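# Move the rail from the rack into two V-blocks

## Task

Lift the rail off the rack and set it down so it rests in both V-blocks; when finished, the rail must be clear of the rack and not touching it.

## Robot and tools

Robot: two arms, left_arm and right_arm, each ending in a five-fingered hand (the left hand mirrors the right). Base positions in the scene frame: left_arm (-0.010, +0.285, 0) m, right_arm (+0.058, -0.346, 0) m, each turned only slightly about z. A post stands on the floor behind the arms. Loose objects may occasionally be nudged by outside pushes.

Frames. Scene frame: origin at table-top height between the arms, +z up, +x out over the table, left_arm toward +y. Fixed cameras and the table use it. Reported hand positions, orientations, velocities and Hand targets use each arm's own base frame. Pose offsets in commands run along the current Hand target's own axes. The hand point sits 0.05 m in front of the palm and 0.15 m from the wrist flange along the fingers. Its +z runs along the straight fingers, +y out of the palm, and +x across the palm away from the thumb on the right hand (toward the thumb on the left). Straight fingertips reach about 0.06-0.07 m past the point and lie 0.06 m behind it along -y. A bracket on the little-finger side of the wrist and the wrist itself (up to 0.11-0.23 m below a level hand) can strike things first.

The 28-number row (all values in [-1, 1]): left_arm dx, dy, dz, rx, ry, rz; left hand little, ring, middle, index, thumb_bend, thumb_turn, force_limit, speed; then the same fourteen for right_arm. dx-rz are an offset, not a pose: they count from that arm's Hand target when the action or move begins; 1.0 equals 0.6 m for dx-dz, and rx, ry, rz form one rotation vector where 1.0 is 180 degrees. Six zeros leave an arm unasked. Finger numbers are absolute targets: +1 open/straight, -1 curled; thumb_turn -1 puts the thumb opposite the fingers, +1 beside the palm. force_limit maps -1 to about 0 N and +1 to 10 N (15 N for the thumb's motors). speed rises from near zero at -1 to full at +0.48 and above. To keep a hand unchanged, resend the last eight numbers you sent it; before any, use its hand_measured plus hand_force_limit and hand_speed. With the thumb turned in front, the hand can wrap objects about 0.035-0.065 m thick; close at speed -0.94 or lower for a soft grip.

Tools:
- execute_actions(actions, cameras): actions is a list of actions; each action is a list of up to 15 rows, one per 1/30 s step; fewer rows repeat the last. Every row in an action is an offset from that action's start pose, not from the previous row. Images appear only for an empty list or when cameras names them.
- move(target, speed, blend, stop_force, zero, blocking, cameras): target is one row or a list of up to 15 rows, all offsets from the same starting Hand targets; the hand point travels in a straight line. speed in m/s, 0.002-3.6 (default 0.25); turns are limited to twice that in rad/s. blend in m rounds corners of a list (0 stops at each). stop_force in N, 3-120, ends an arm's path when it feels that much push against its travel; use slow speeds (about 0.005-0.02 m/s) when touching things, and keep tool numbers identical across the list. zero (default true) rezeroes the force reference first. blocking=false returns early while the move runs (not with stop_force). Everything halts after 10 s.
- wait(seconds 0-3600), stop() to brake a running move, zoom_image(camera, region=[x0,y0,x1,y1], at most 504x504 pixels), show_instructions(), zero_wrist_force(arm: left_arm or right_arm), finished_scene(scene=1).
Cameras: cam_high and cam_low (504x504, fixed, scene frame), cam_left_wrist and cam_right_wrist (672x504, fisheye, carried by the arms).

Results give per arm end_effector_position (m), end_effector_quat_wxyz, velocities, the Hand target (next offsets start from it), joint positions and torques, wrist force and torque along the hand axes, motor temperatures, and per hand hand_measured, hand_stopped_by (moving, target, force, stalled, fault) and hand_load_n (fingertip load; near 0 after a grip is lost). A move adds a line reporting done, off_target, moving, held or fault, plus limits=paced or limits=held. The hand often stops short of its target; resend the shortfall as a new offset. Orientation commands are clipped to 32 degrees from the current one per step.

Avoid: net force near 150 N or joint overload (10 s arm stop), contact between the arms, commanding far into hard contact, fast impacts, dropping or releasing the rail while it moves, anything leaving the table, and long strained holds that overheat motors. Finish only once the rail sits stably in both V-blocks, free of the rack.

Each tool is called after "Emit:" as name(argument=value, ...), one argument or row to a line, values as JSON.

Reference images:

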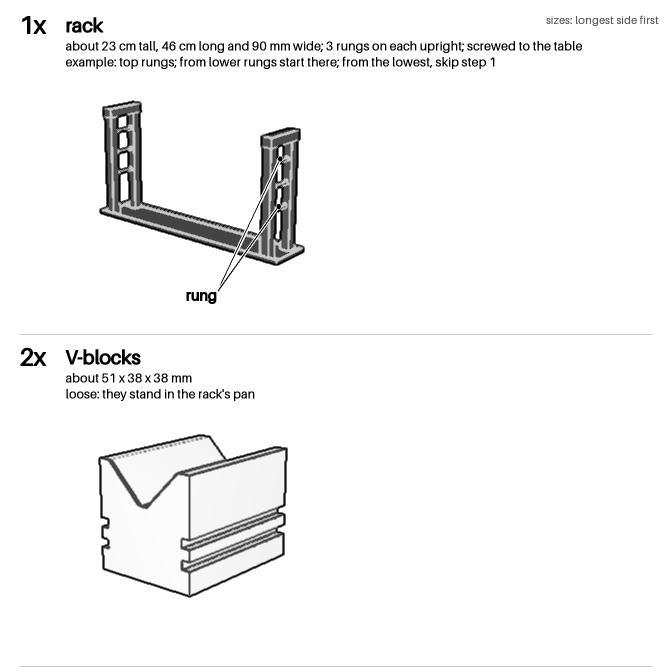

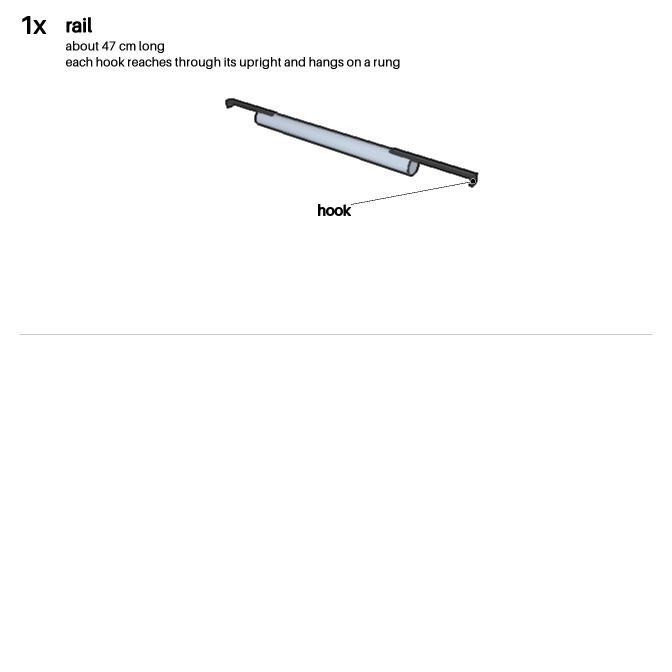

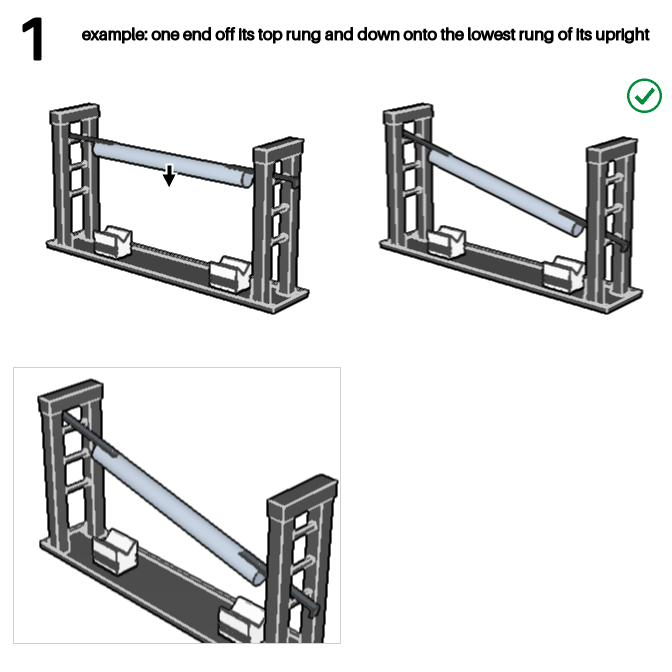

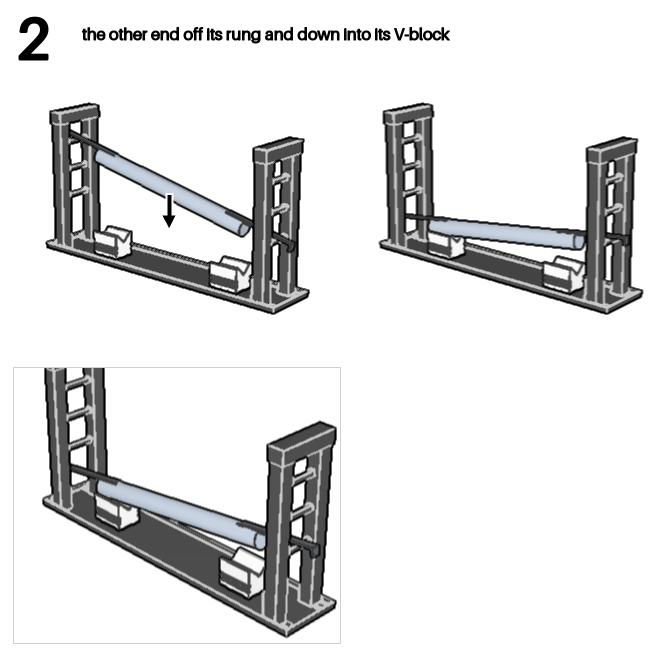

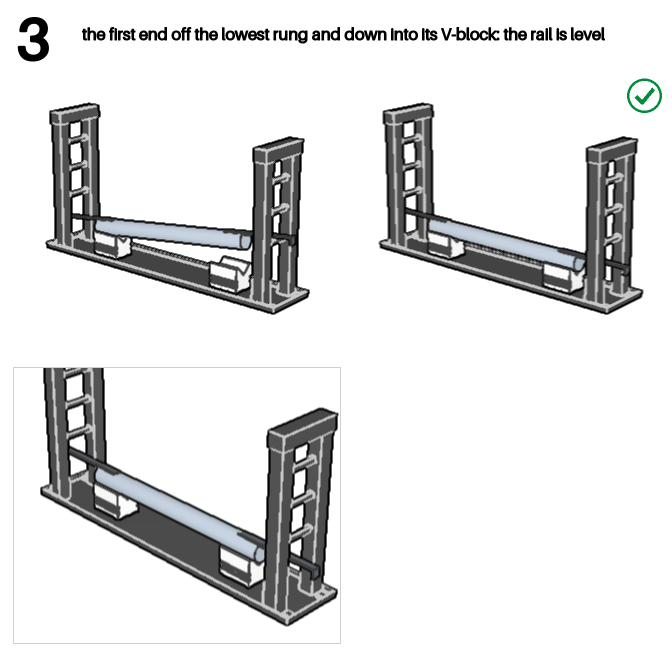

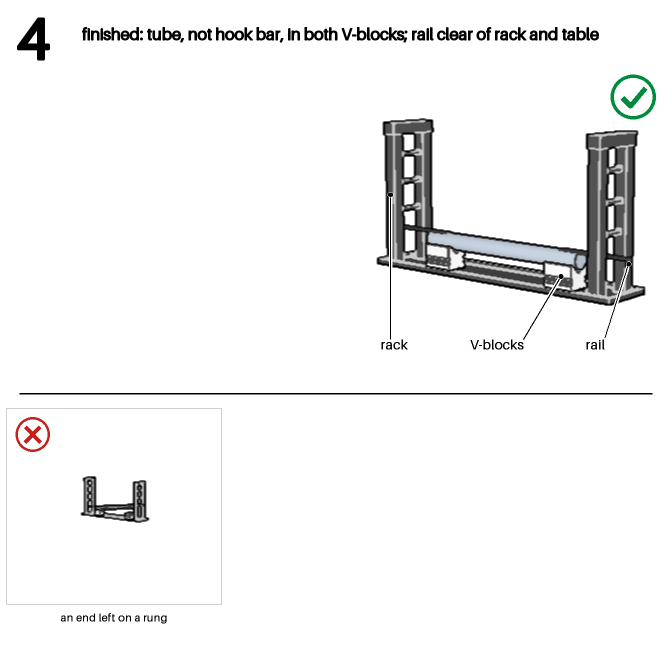

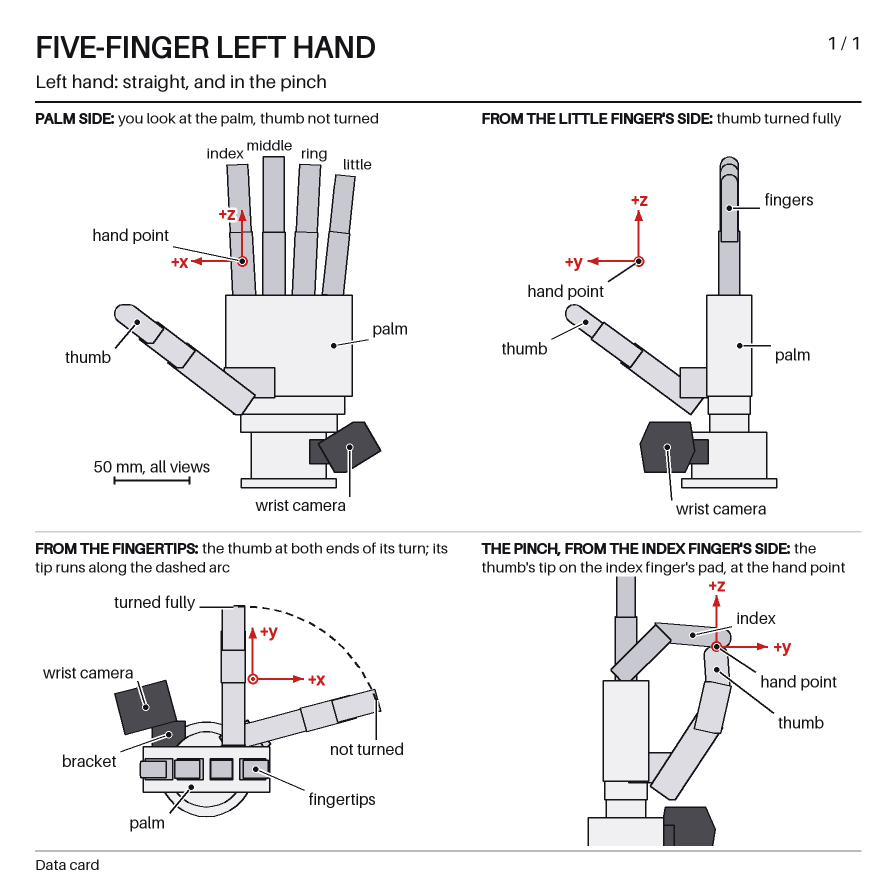

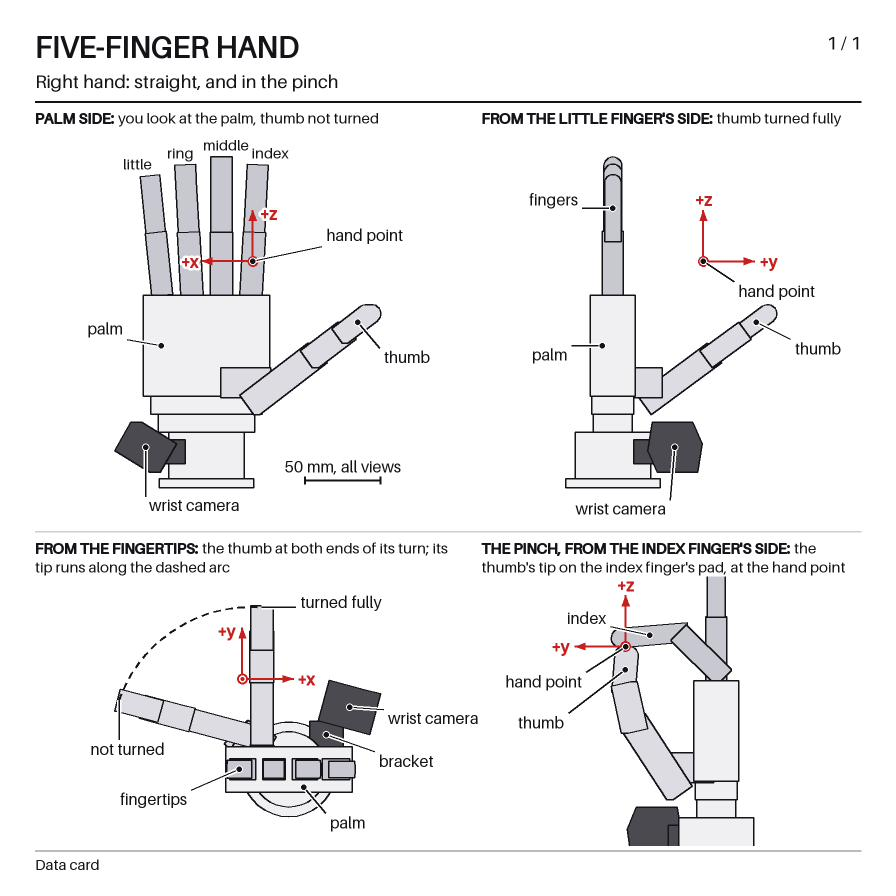

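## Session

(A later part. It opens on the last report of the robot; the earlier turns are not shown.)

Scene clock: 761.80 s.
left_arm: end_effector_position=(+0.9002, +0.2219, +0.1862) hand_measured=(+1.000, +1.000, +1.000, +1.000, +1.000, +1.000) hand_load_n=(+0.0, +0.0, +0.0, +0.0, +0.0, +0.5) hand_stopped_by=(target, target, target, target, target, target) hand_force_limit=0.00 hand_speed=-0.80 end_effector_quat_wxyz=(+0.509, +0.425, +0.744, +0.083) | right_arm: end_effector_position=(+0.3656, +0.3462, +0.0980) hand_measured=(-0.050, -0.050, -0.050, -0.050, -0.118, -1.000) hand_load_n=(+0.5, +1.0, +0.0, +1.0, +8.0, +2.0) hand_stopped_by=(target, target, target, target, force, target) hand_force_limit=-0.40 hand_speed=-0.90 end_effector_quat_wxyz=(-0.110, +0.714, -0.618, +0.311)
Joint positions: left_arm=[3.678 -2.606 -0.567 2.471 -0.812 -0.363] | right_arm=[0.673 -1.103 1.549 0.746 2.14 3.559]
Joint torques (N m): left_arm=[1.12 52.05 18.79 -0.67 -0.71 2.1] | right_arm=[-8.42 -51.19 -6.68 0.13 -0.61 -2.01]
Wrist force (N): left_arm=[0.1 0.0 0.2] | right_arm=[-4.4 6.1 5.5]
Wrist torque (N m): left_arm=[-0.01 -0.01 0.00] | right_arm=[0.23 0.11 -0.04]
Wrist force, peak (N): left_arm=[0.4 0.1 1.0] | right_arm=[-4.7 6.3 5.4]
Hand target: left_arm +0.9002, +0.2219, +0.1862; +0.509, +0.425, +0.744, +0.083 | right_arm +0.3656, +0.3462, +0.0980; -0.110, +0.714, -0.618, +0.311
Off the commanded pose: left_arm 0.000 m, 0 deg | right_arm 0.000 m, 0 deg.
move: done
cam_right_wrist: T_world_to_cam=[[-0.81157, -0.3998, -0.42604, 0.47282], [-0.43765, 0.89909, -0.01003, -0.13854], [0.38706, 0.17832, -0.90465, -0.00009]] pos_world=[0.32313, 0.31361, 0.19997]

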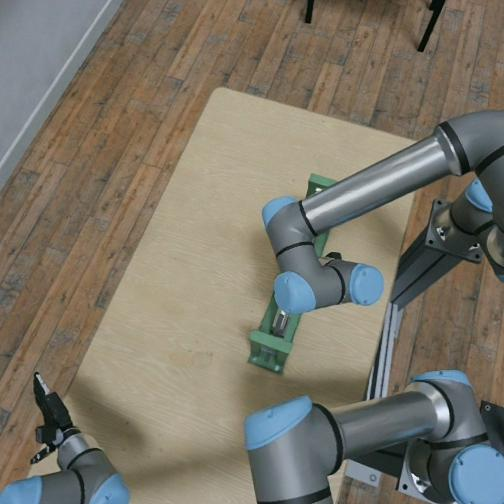

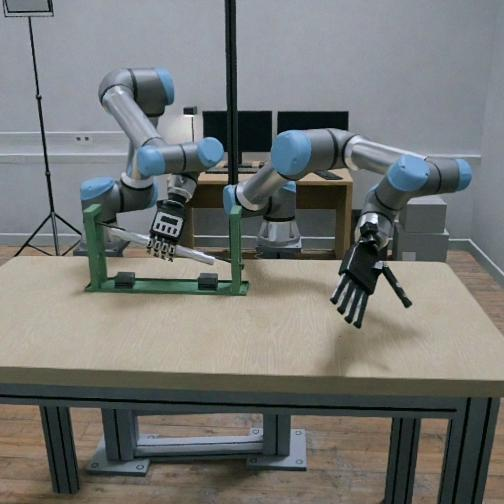

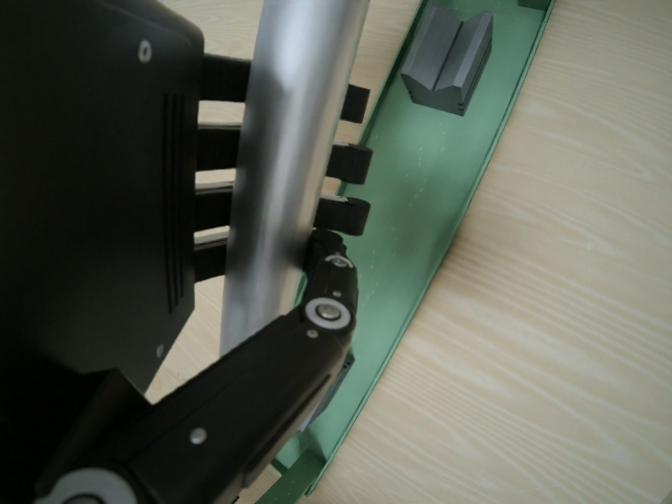

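Emit:
move(
  target=[0,0,0,0,0,0,1,1,1,1,1,1,0,-0.8,-0.0684,-0.0073,-0.0074,0,0,0,-0.05,-0.05,-0.05,-0.05,-0.35,-1,-0.4,-0.9],
  speed=0.03,
  stop_force=6,
  cameras=["cam_high","cam_low","cam_right_wrist"],
)

Emit:
zoom_image(
  camera="cam_low",
  region=[65, 190, 255, 300],
)

Emit:
zoom_image(
  camera="cam_low",
  region=[65, 195, 125, 255],
)

Emit:
zoom_image(
  camera="cam_low",
  region=[195, 220, 255, 280],
)

Emit:
zoom_image(
  camera="cam_high",
  region=[290, 160, 360, 230],
)

Scene clock: 769.23 s.
left_arm: end_effector_position=(+0.9002, +0.2219, +0.1862) hand_measured=(+1.000, +1.000, +1.000, +1.000, +1.000, +1.000) hand_load_n=(+0.0, +0.0, -0.5, +0.0, +0.0, +0.5) hand_stopped_by=(target, target, target, target, target, target) hand_force_limit=0.00 hand_speed=-0.80 end_effector_quat_wxyz=(+0.509, +0.425, +0.744, +0.083) | right_arm: end_effector_position=(+0.3649, +0.3871, +0.0912) hand_measured=(-0.050, -0.050, -0.050, -0.050, -0.118, -1.000) hand_load_n=(+0.5, +1.0, +0.0, +1.0, +8.0, +2.0) hand_stopped_by=(target, target, target, target, force, target) hand_force_limit=-0.40 hand_speed=-0.90 end_effector_quat_wxyz=(-0.110, +0.714, -0.618, +0.311)
Joint positions: left_arm=[3.678 -2.606 -0.567 2.471 -0.812 -0.363] | right_arm=[0.74 -1.015 1.439 0.81 2.164 3.635]
Joint torques (N m): left_arm=[0.56 51 19.43 -0.53 -0.72 2.09] | right_arm=[-7.85 -54.97 -6.86 0.29 -0.59 -1.97]
Wrist force (N): left_arm=[0.0 -0.2 0.5] | right_arm=[-4.1 5.9 5.3]
Wrist torque (N m): left_arm=[-0.06 0.02 -0.01] | right_arm=[0.17 0.10 -0.04]
Wrist force, peak (N): left_arm=[0.2 0.1 0.9] | right_arm=[-4.6 6.2 5.6]
Hand target: left_arm +0.9002, +0.2219, +0.1862; +0.509, +0.425, +0.744, +0.083 | right_arm +0.3649, +0.3871, +0.0912; -0.110, +0.714, -0.618, +0.311
Off the commanded pose: left_arm 0.000 m, 0 deg | right_arm 0.000 m, 0 deg.
move: done
cam_right_wrist: T_world_to_cam=[[-0.81157, -0.3998, -0.42604, 0.48562], [-0.43765, 0.89909, -0.01003, -0.17573], [0.38706, 0.17832, -0.90465, -0.01323]] pos_world=[0.32233, 0.35451, 0.19317]

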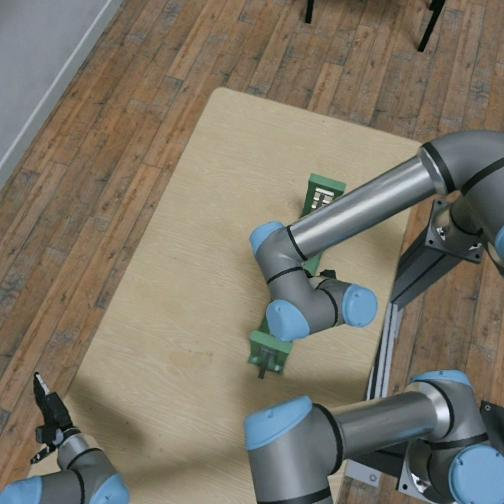

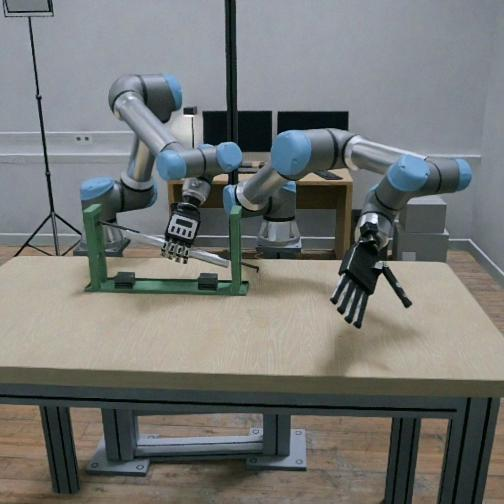

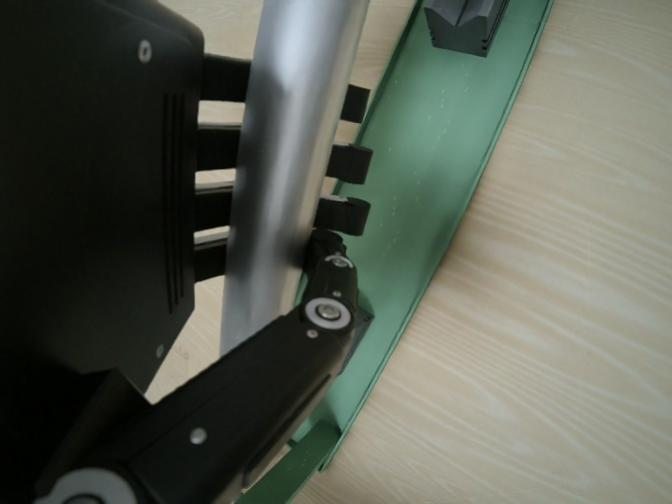

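Scaled by 2.653 from the camera's image (finer frame: 720x720).

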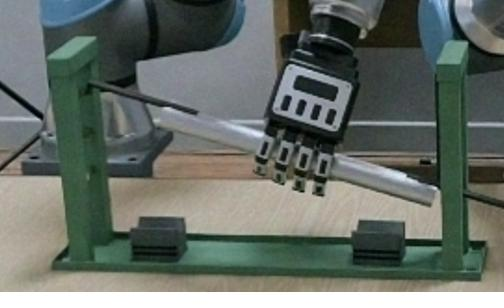

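Scaled by 8.400 from the camera's image (finer frame: 720x720).

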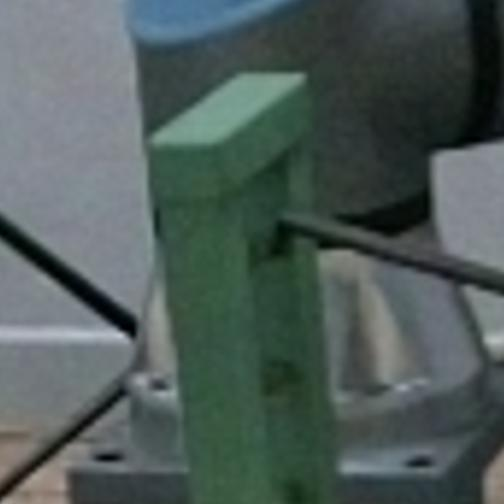

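Scaled by 8.400 from the camera's image (finer frame: 720x720).

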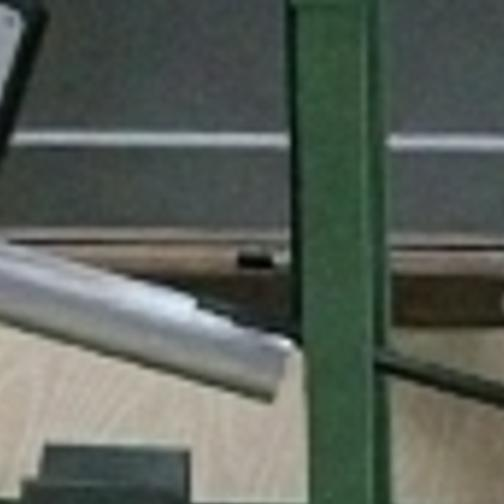

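Scaled by 7.200 from the camera's image (finer frame: 720x720).

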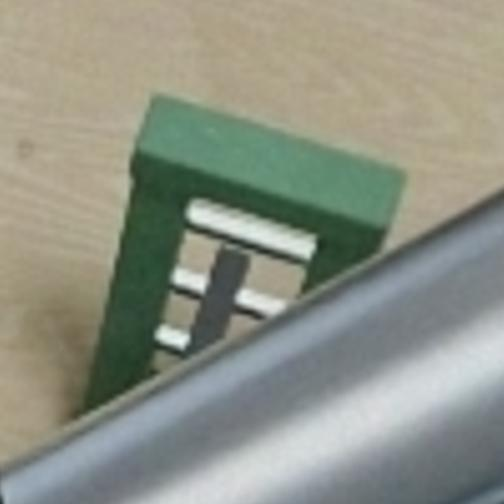

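Emit:
move(
  target=[0,0,0,0,0,0,1,1,1,1,1,1,0,-0.8,-0.0197,0.0172,0.0256,0.0011,-0.0368,0.0259,-0.05,-0.05,-0.05,-0.05,-0.35,-1,-0.4,-0.9],
  speed=0.03,
  stop_force=10,
  cameras=["cam_high","cam_low","cam_right_wrist"],
)

Emit:
zoom_image(
  camera="cam_low",
  region=[65, 190, 255, 300],
)

Emit:
zoom_image(
  camera="cam_high",
  region=[290, 160, 360, 230],
)

Emit:
zoom_image(
  camera="cam_high",
  region=[240, 310, 310, 380],
)

Scene clock: 805.37 s.
left_arm: end_effector_position=(+0.9002, +0.2219, +0.1862) hand_measured=(+1.000, +1.000, +1.000, +1.000, +1.000, +1.000) hand_load_n=(+0.0, +0.0, +0.0, +0.0, +0.0, +0.0) hand_stopped_by=(target, target, target, target, target, target) hand_force_limit=0.00 hand_speed=-0.80 end_effector_quat_wxyz=(+0.509, +0.425, +0.744, +0.083) | right_arm: end_effector_position=(+0.3649, +0.3927, +0.0700) hand_measured=(-0.050, -0.050, -0.050, -0.050, -0.118, -1.000) hand_load_n=(+1.0, +1.0, +0.0, +1.0, +8.0, +2.0) hand_stopped_by=(target, target, target, target, force, target) hand_force_limit=-0.40 hand_speed=-0.90 end_effector_quat_wxyz=(-0.159, +0.704, -0.639, +0.265)
Joint positions: left_arm=[3.678 -2.606 -0.567 2.471 -0.812 -0.363] | right_arm=[0.695 -1.064 1.544 0.661 2.046 3.633]
Joint torques (N m): left_arm=[0.94 52.68 18.91 -0.54 -0.71 2.01] | right_arm=[7 -33.51 -32.56 3.89 3.76 0.76]
Wrist force (N): left_arm=[0.4 0.2 0.4] | right_arm=[-2.8 6.1 5.8]
Wrist torque (N m): left_arm=[0.00 -0.05 0.01] | right_arm=[0.16 0.01 0.09]
Wrist force, peak (N): left_arm=[0.4 0.0 1.0] | right_arm=[-4.1 6.0 5.6]
Hand target: left_arm +0.9002, +0.2219, +0.1862; +0.509, +0.425, +0.744, +0.083 | right_arm +0.3649, +0.3927, +0.0700; -0.159, +0.704, -0.639, +0.265
Off the commanded pose: left_arm 0.000 m, 0 deg | right_arm 0.000 m, 0 deg.
move: done
cam_right_wrist: T_world_to_cam=[[-0.8128, -0.33589, -0.47596, 0.45769], [-0.43747, 0.89146, 0.11796, -0.18699], [0.38467, 0.3041, -0.87152, -0.08427]] pos_world=[0.32263, 0.34605, 0.16645]

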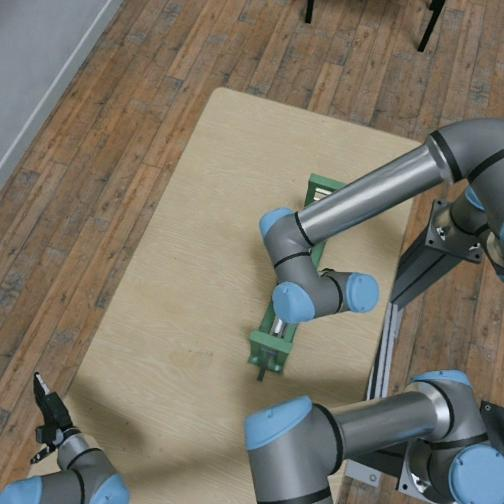

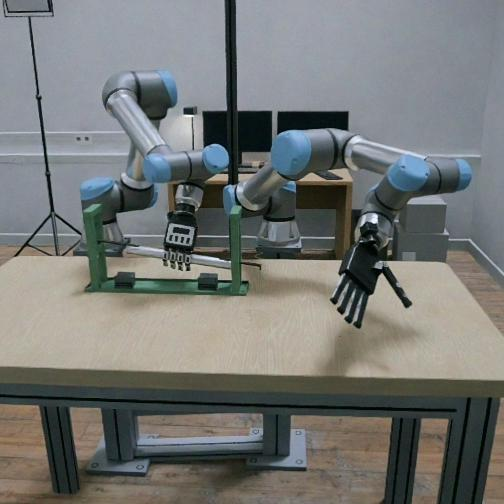

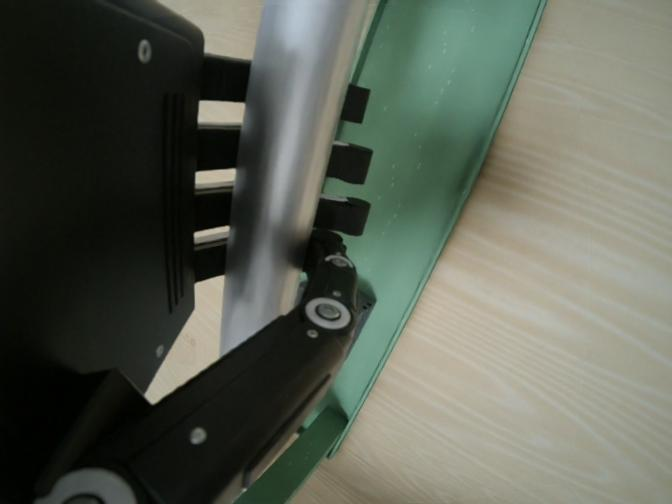

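Scaled by 2.653 from the camera's image (finer frame: 720x720).

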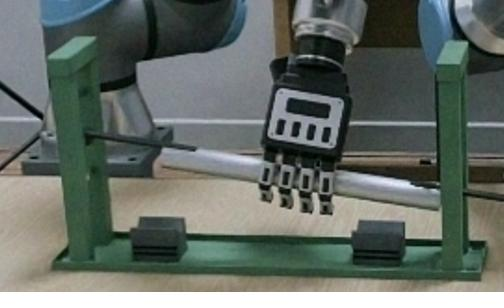

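Scaled by 7.200 from the camera's image (finer frame: 720x720).

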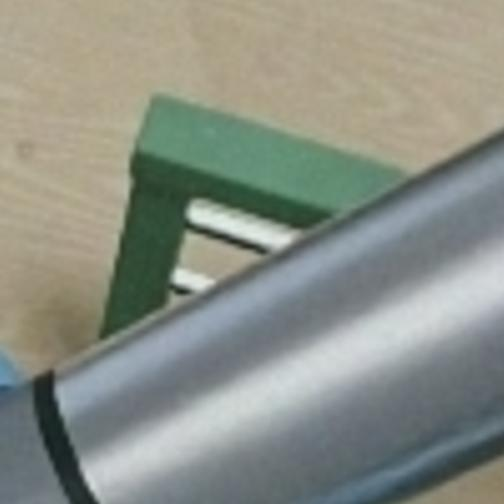

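Scaled by 7.200 from the camera's image (finer frame: 720x720).

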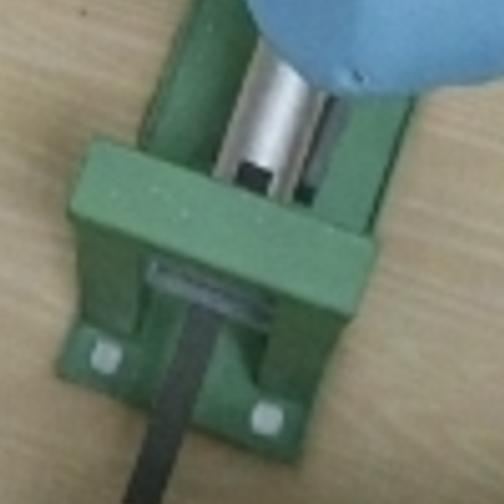

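Emit:
move(
  target=[0,0,0,0,0,0,1,1,1,1,1,1,0,-0.8,-0.0139,0.0182,0.0268,0.0011,-0.0368,0.0258,-0.05,-0.05,-0.05,-0.05,-0.35,-1,-0.4,-0.9],
  speed=0.03,
  stop_force=10,
  cameras=["cam_high","cam_low","cam_right_wrist"],
)

Emit:
zoom_image(
  camera="cam_low",
  region=[65, 190, 255, 300],
)

Emit:
zoom_image(
  camera="cam_low",
  region=[75, 235, 145, 305],
)

Emit:
zoom_image(
  camera="cam_low",
  region=[190, 235, 260, 305],
)

Emit:
zoom_image(
  camera="cam_high",
  region=[240, 310, 310, 380],
)

Scene clock: 818.63 s.
left_arm: end_effector_position=(+0.9002, +0.2219, +0.1862) hand_measured=(+1.000, +1.000, +1.000, +1.000, +1.000, +1.000) hand_load_n=(+0.0, +0.0, +0.0, +0.0, +0.0, +0.0) hand_stopped_by=(target, target, target, target, target, target) hand_force_limit=0.00 hand_speed=-0.80 end_effector_quat_wxyz=(+0.509, +0.425, +0.744, +0.083) | right_arm: end_effector_position=(+0.3649, +0.3976, +0.0494) hand_measured=(-0.050, -0.050, -0.050, -0.050, -0.118, -1.000) hand_load_n=(+1.0, +1.0, +0.0, +1.0, +8.0, +1.5) hand_stopped_by=(target, target, target, target, force, target) hand_force_limit=-0.40 hand_speed=-0.90 end_effector_quat_wxyz=(-0.208, +0.692, -0.656, +0.219)
Joint positions: left_arm=[3.678 -2.606 -0.567 2.471 -0.812 -0.363] | right_arm=[0.643 -1.105 1.652 0.512 1.923 3.638]
Joint torques (N m): left_arm=[1.71 50.59 19.47 -0.7 -0.88 2.01] | right_arm=[7.17 -31.38 -32.14 3.46 3.38 -1.66]
Wrist force (N): left_arm=[-0.1 0.1 0.4] | right_arm=[-0.9 6.1 5.7]
Wrist torque (N m): left_arm=[-0.02 0.02 -0.02] | right_arm=[0.17 -0.11 0.05]
Wrist force, peak (N): left_arm=[0.5 -0.1 0.8] | right_arm=[-2.5 6.5 5.8]
Hand target: left_arm +0.9002, +0.2219, +0.1862; +0.509, +0.425, +0.744, +0.083 | right_arm +0.3649, +0.3976, +0.0494; -0.208, +0.692, -0.656, +0.219
Off the commanded pose: left_arm 0.000 m, 0 deg | right_arm 0.000 m, 0 deg.
move: done
cam_right_wrist: T_world_to_cam=[[-0.81408, -0.26585, -0.51633, 0.42419], [-0.43714, 0.86582, 0.24342, -0.18505], [0.38234, 0.42388, -0.82106, -0.15298]] pos_world=[0.32292, 0.33784, 0.13846]

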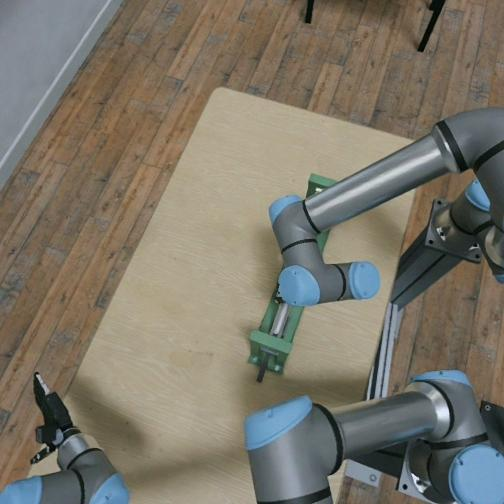

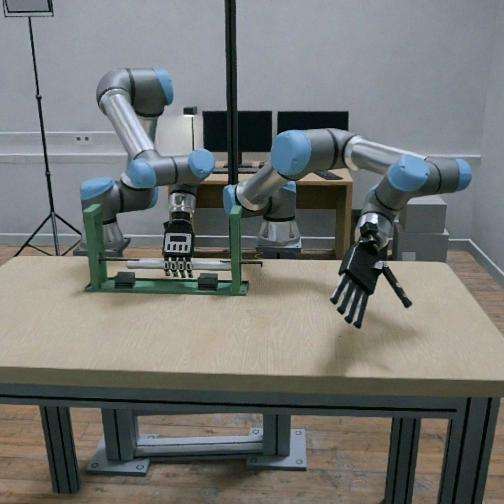

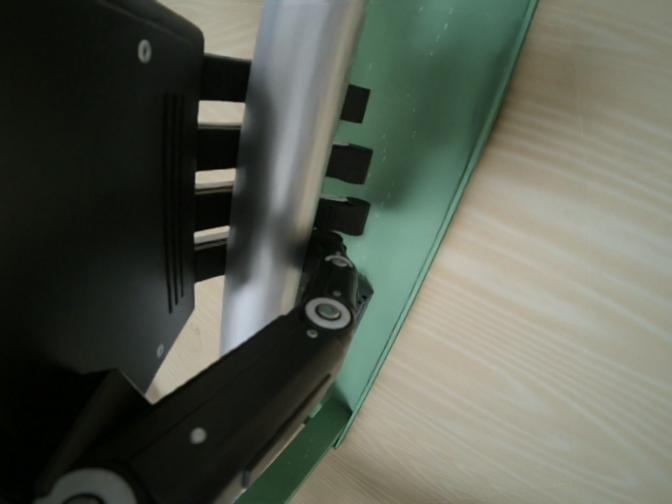

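Scaled by 2.653 from the camera's image (finer frame: 720x720).

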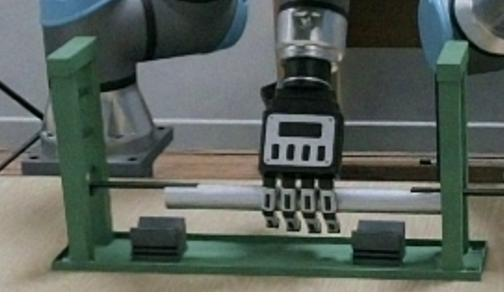

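Scaled by 7.200 from the camera's image (finer frame: 720x720).

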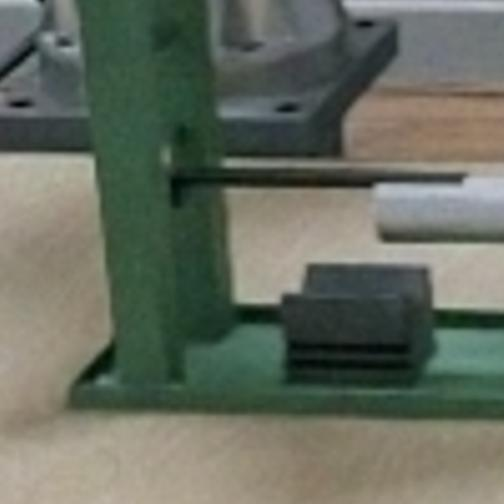

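Scaled by 7.200 from the camera's image (finer frame: 720x720).

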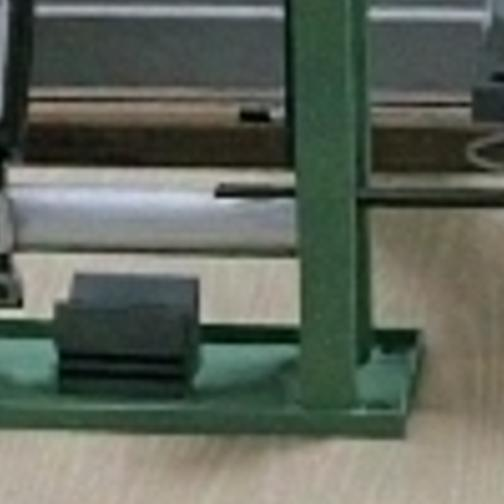

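Scaled by 7.200 from the camera's image (finer frame: 720x720).

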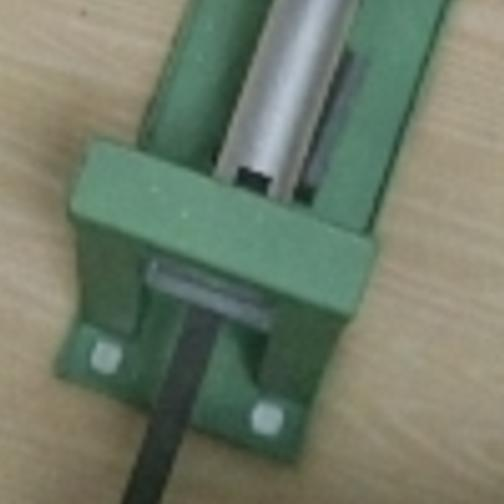

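Emit:
move(
  target=[0,0,0,0,0,0,1,1,1,1,1,1,0,-0.8,0.0759,0.0028,0.0008,0,0,0,-0.05,-0.05,-0.05,-0.05,-0.35,-1,-0.4,-0.9],
  speed=0.04,
  stop_force=6,
  cameras=["cam_high","cam_low","cam_right_wrist"],
)

Emit:
zoom_image(
  camera="cam_low",
  region=[65, 200, 255, 310],
)

Emit:
zoom_image(
  camera="cam_high",
  region=[240, 290, 320, 380],
)

Emit:
zoom_image(
  camera="cam_right_wrist",
  region=[220, 0, 520, 250],
)

Emit:
zoom_image(
  camera="cam_high",
  region=[280, 160, 360, 250],
)

Scene clock: 855.50 s.
left_arm: end_effector_position=(+0.9002, +0.2219, +0.1862) hand_measured=(+1.000, +1.000, +1.000, +1.000, +1.000, +1.000) hand_load_n=(+0.0, +0.0, +0.5, +0.0, +0.0, +0.0) hand_stopped_by=(target, target, target, target, target, target) hand_force_limit=0.00 hand_speed=-0.80 end_effector_quat_wxyz=(+0.509, +0.425, +0.744, +0.083) | right_arm: end_effector_position=(+0.3658, +0.3520, +0.0495) hand_measured=(-0.050, -0.050, -0.050, -0.050, -0.118, -1.000) hand_load_n=(+1.0, +1.0, +0.0, +1.0, +8.0, +2.0) hand_stopped_by=(target, target, target, target, force, target) hand_force_limit=-0.40 hand_speed=-0.90 end_effector_quat_wxyz=(-0.208, +0.692, -0.656, +0.219)
Joint positions: left_arm=[3.678 -2.606 -0.567 2.471 -0.812 -0.363] | right_arm=[0.552 -1.185 1.767 0.45 1.877 3.555]
Joint torques (N m): left_arm=[1.22 52.68 19.31 -0.68 -0.79 2.12] | right_arm=[6.84 -27.57 -32.05 3.31 3.19 1.81]
Wrist force (N): left_arm=[0.2 0.2 0.8] | right_arm=[-1.3 6.3 5.5]
Wrist torque (N m): left_arm=[-0.02 -0.01 0.00] | right_arm=[0.21 -0.03 0.08]
Wrist force, peak (N): left_arm=[0.4 0.3 0.9] | right_arm=[-2.6 6.2 5.8]
Hand target: left_arm +0.9002, +0.2219, +0.1862; +0.509, +0.425, +0.744, +0.083 | right_arm +0.3658, +0.3520, +0.0494; -0.208, +0.692, -0.656, +0.219
Off the commanded pose: left_arm 0.000 m, 0 deg | right_arm 0.000 m, 0 deg.
move: done
cam_right_wrist: T_world_to_cam=[[-0.81411, -0.26589, -0.51626, 0.41281], [-0.43716, 0.86581, 0.24346, -0.14517], [0.38225, 0.42389, -0.8211, -0.13397]] pos_world=[0.32382, 0.29224, 0.13846]

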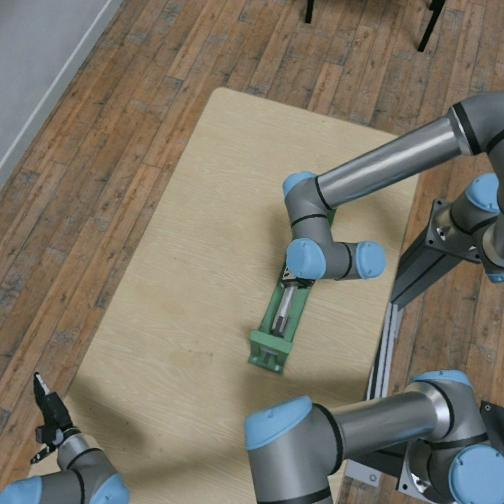

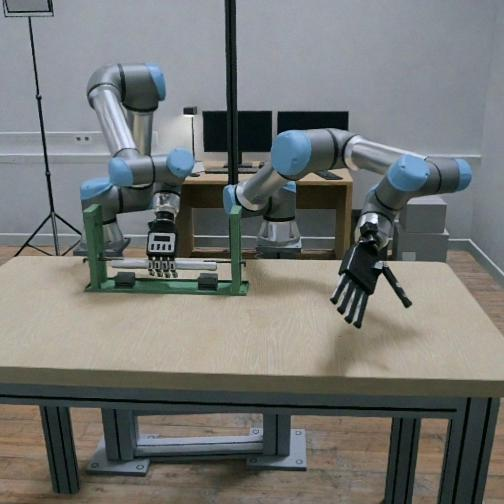

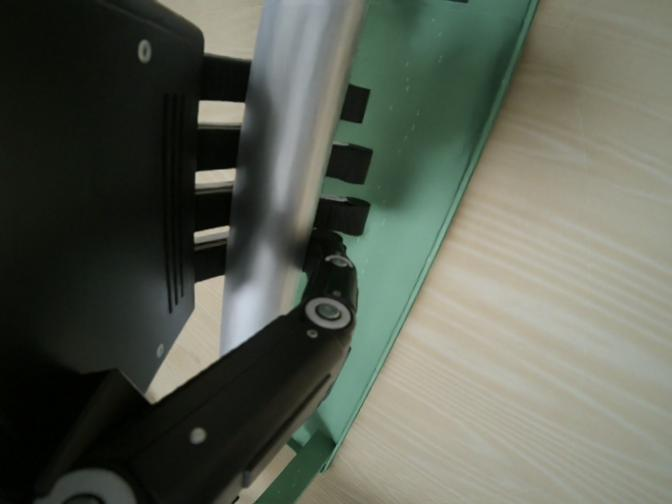

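Scaled by 2.653 from the camera's image (finer frame: 720x720).

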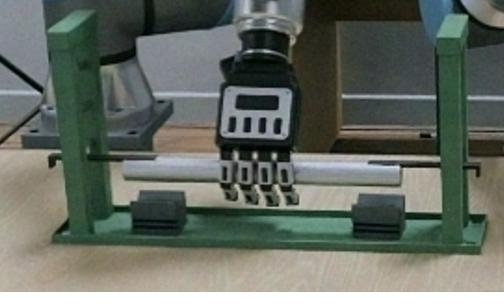

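Scaled by 5.600 from the camera's image (finer frame: 720x720).

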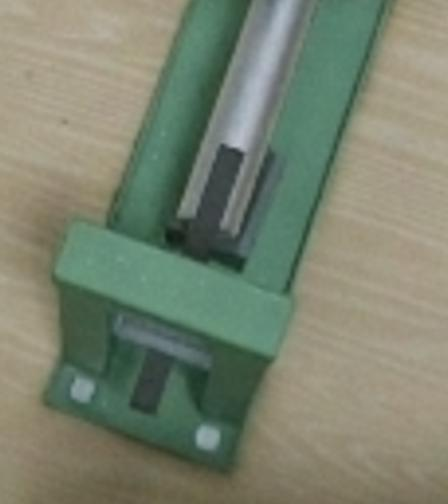

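Scaled by 1.680 from the camera's image (finer frame: 960x720).

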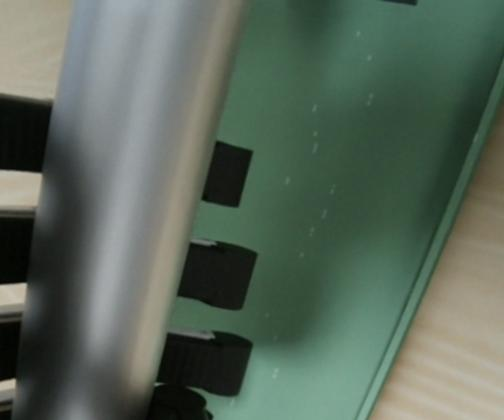

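Scaled by 5.600 from the camera's image (finer frame: 720x720).

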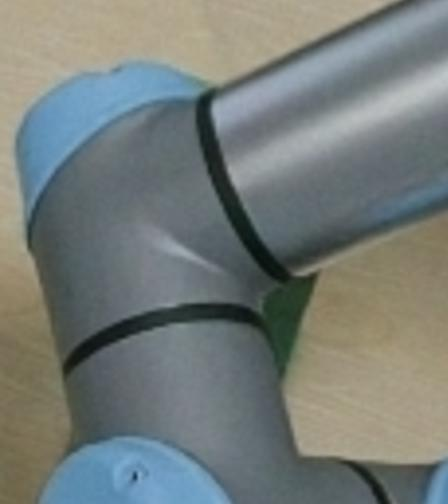

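Emit:
zoom_image(
  camera="cam_low",
  region=[80, 255, 150, 305],
)

Emit:
zoom_image(
  camera="cam_low",
  region=[185, 255, 255, 305],
)

Scaled by 7.200 from the camera's image (finer frame: 720x720).

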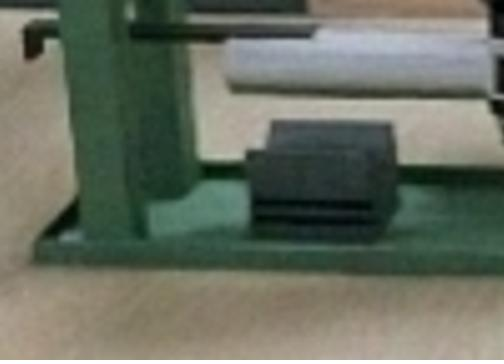

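Scaled by 7.200 from the camera's image (finer frame: 720x720).

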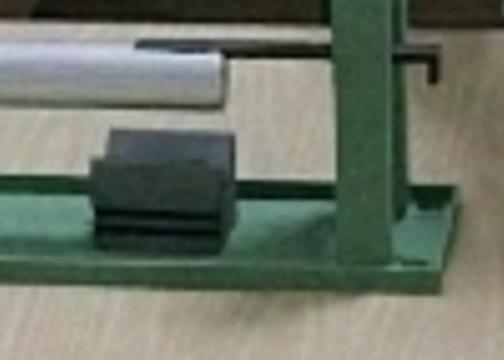

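Emit:
move(
  target=[0,0,0,0,0,0,1,1,1,1,1,1,0,-0.8,-0.0013,0.0240,0.0341,0,0,0,-0.05,-0.05,-0.05,-0.05,-0.35,-1,-0.4,-0.9],
  speed=0.012,
  stop_force=4,
  cameras=["cam_high","cam_low","cam_right_wrist"],
)

Emit:
zoom_image(
  camera="cam_low",
  region=[80, 255, 150, 305],
)

Emit:
zoom_image(
  camera="cam_low",
  region=[185, 255, 255, 305],
)

Emit:
zoom_image(
  camera="cam_high",
  region=[240, 290, 320, 380],
)

Scene clock: 875.70 s.
left_arm: end_effector_position=(+0.9002, +0.2219, +0.1862) hand_measured=(+1.000, +1.000, +1.000, +1.000, +1.000, +1.000) hand_load_n=(+0.0, +0.5, +0.0, +0.0, +0.0, +0.0) hand_stopped_by=(target, target, target, target, target, target) hand_force_limit=0.00 hand_speed=-0.80 end_effector_quat_wxyz=(+0.509, +0.425, +0.744, +0.083) | right_arm: end_effector_position=(+0.3657, +0.3520, +0.0262) hand_measured=(-0.050, -0.050, -0.050, -0.050, -0.118, -1.000) hand_load_n=(+1.0, +0.5, +0.0, +0.5, +7.5, +1.0) hand_stopped_by=(target, target, target, target, force, target) hand_force_limit=-0.40 hand_speed=-0.90 end_effector_quat_wxyz=(-0.208, +0.692, -0.656, +0.219)
Joint positions: left_arm=[3.678 -2.606 -0.567 2.471 -0.812 -0.363] | right_arm=[0.552 -1.153 1.791 0.394 1.877 3.555]
Joint torques (N m): left_arm=[1.49 50.59 19.25 -0.69 -0.6 2.14] | right_arm=[4.47 -47.47 -30.68 2.76 3.04 1.44]
Wrist force (N): left_arm=[0.5 -0.3 0.5] | right_arm=[-0.5 7.0 4.2]
Wrist torque (N m): left_arm=[-0.09 -0.07 0.03] | right_arm=[0.28 -0.06 0.08]
Wrist force, peak (N): left_arm=[0.3 0.1 1.2] | right_arm=[-1.6 7.6 4.7]
Hand target: left_arm +0.9002, +0.2219, +0.1862; +0.509, +0.425, +0.744, +0.083 | right_arm +0.3657, +0.3520, +0.0262; -0.208, +0.692, -0.656, +0.219 (not the last commanded pose)
Off the commanded pose: left_arm 0.000 m, 0 deg | right_arm 0.002 m, 0 deg.
move: contact (right_arm)
cam_right_wrist: T_world_to_cam=[[-0.81411, -0.26589, -0.51626, 0.40078], [-0.43716, 0.86581, 0.24346, -0.13965], [0.38225, 0.42389, -0.8211, -0.15302]] pos_world=[0.32372, 0.29234, 0.11526]

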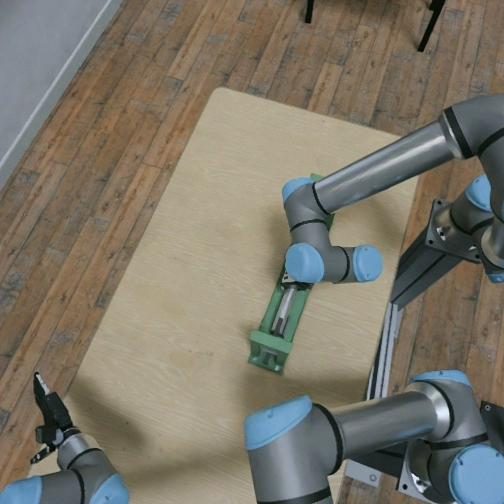

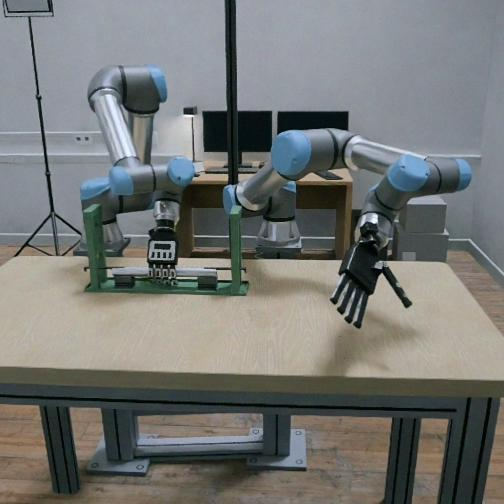

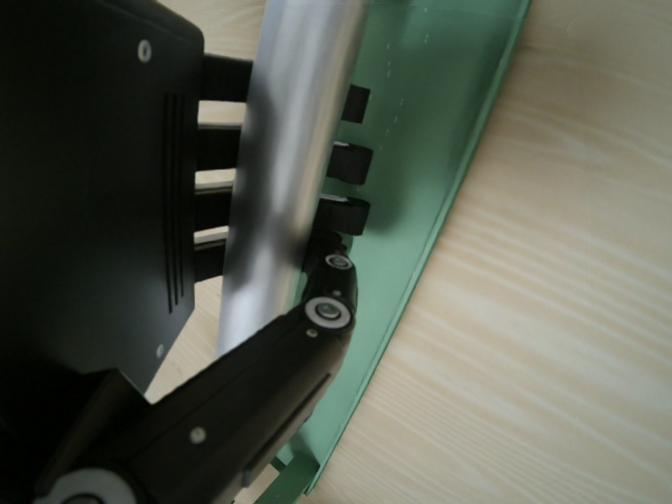

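Scaled by 7.200 from the camera's image (finer frame: 720x720).

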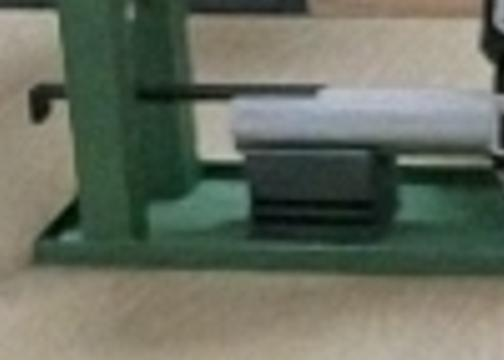

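Scaled by 7.200 from the camera's image (finer frame: 720x720).

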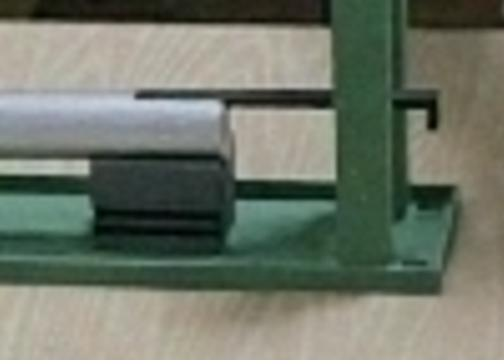

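Scaled by 5.600 from the camera's image (finer frame: 720x720).

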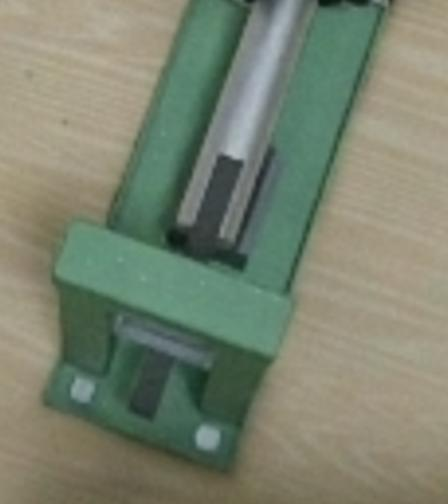

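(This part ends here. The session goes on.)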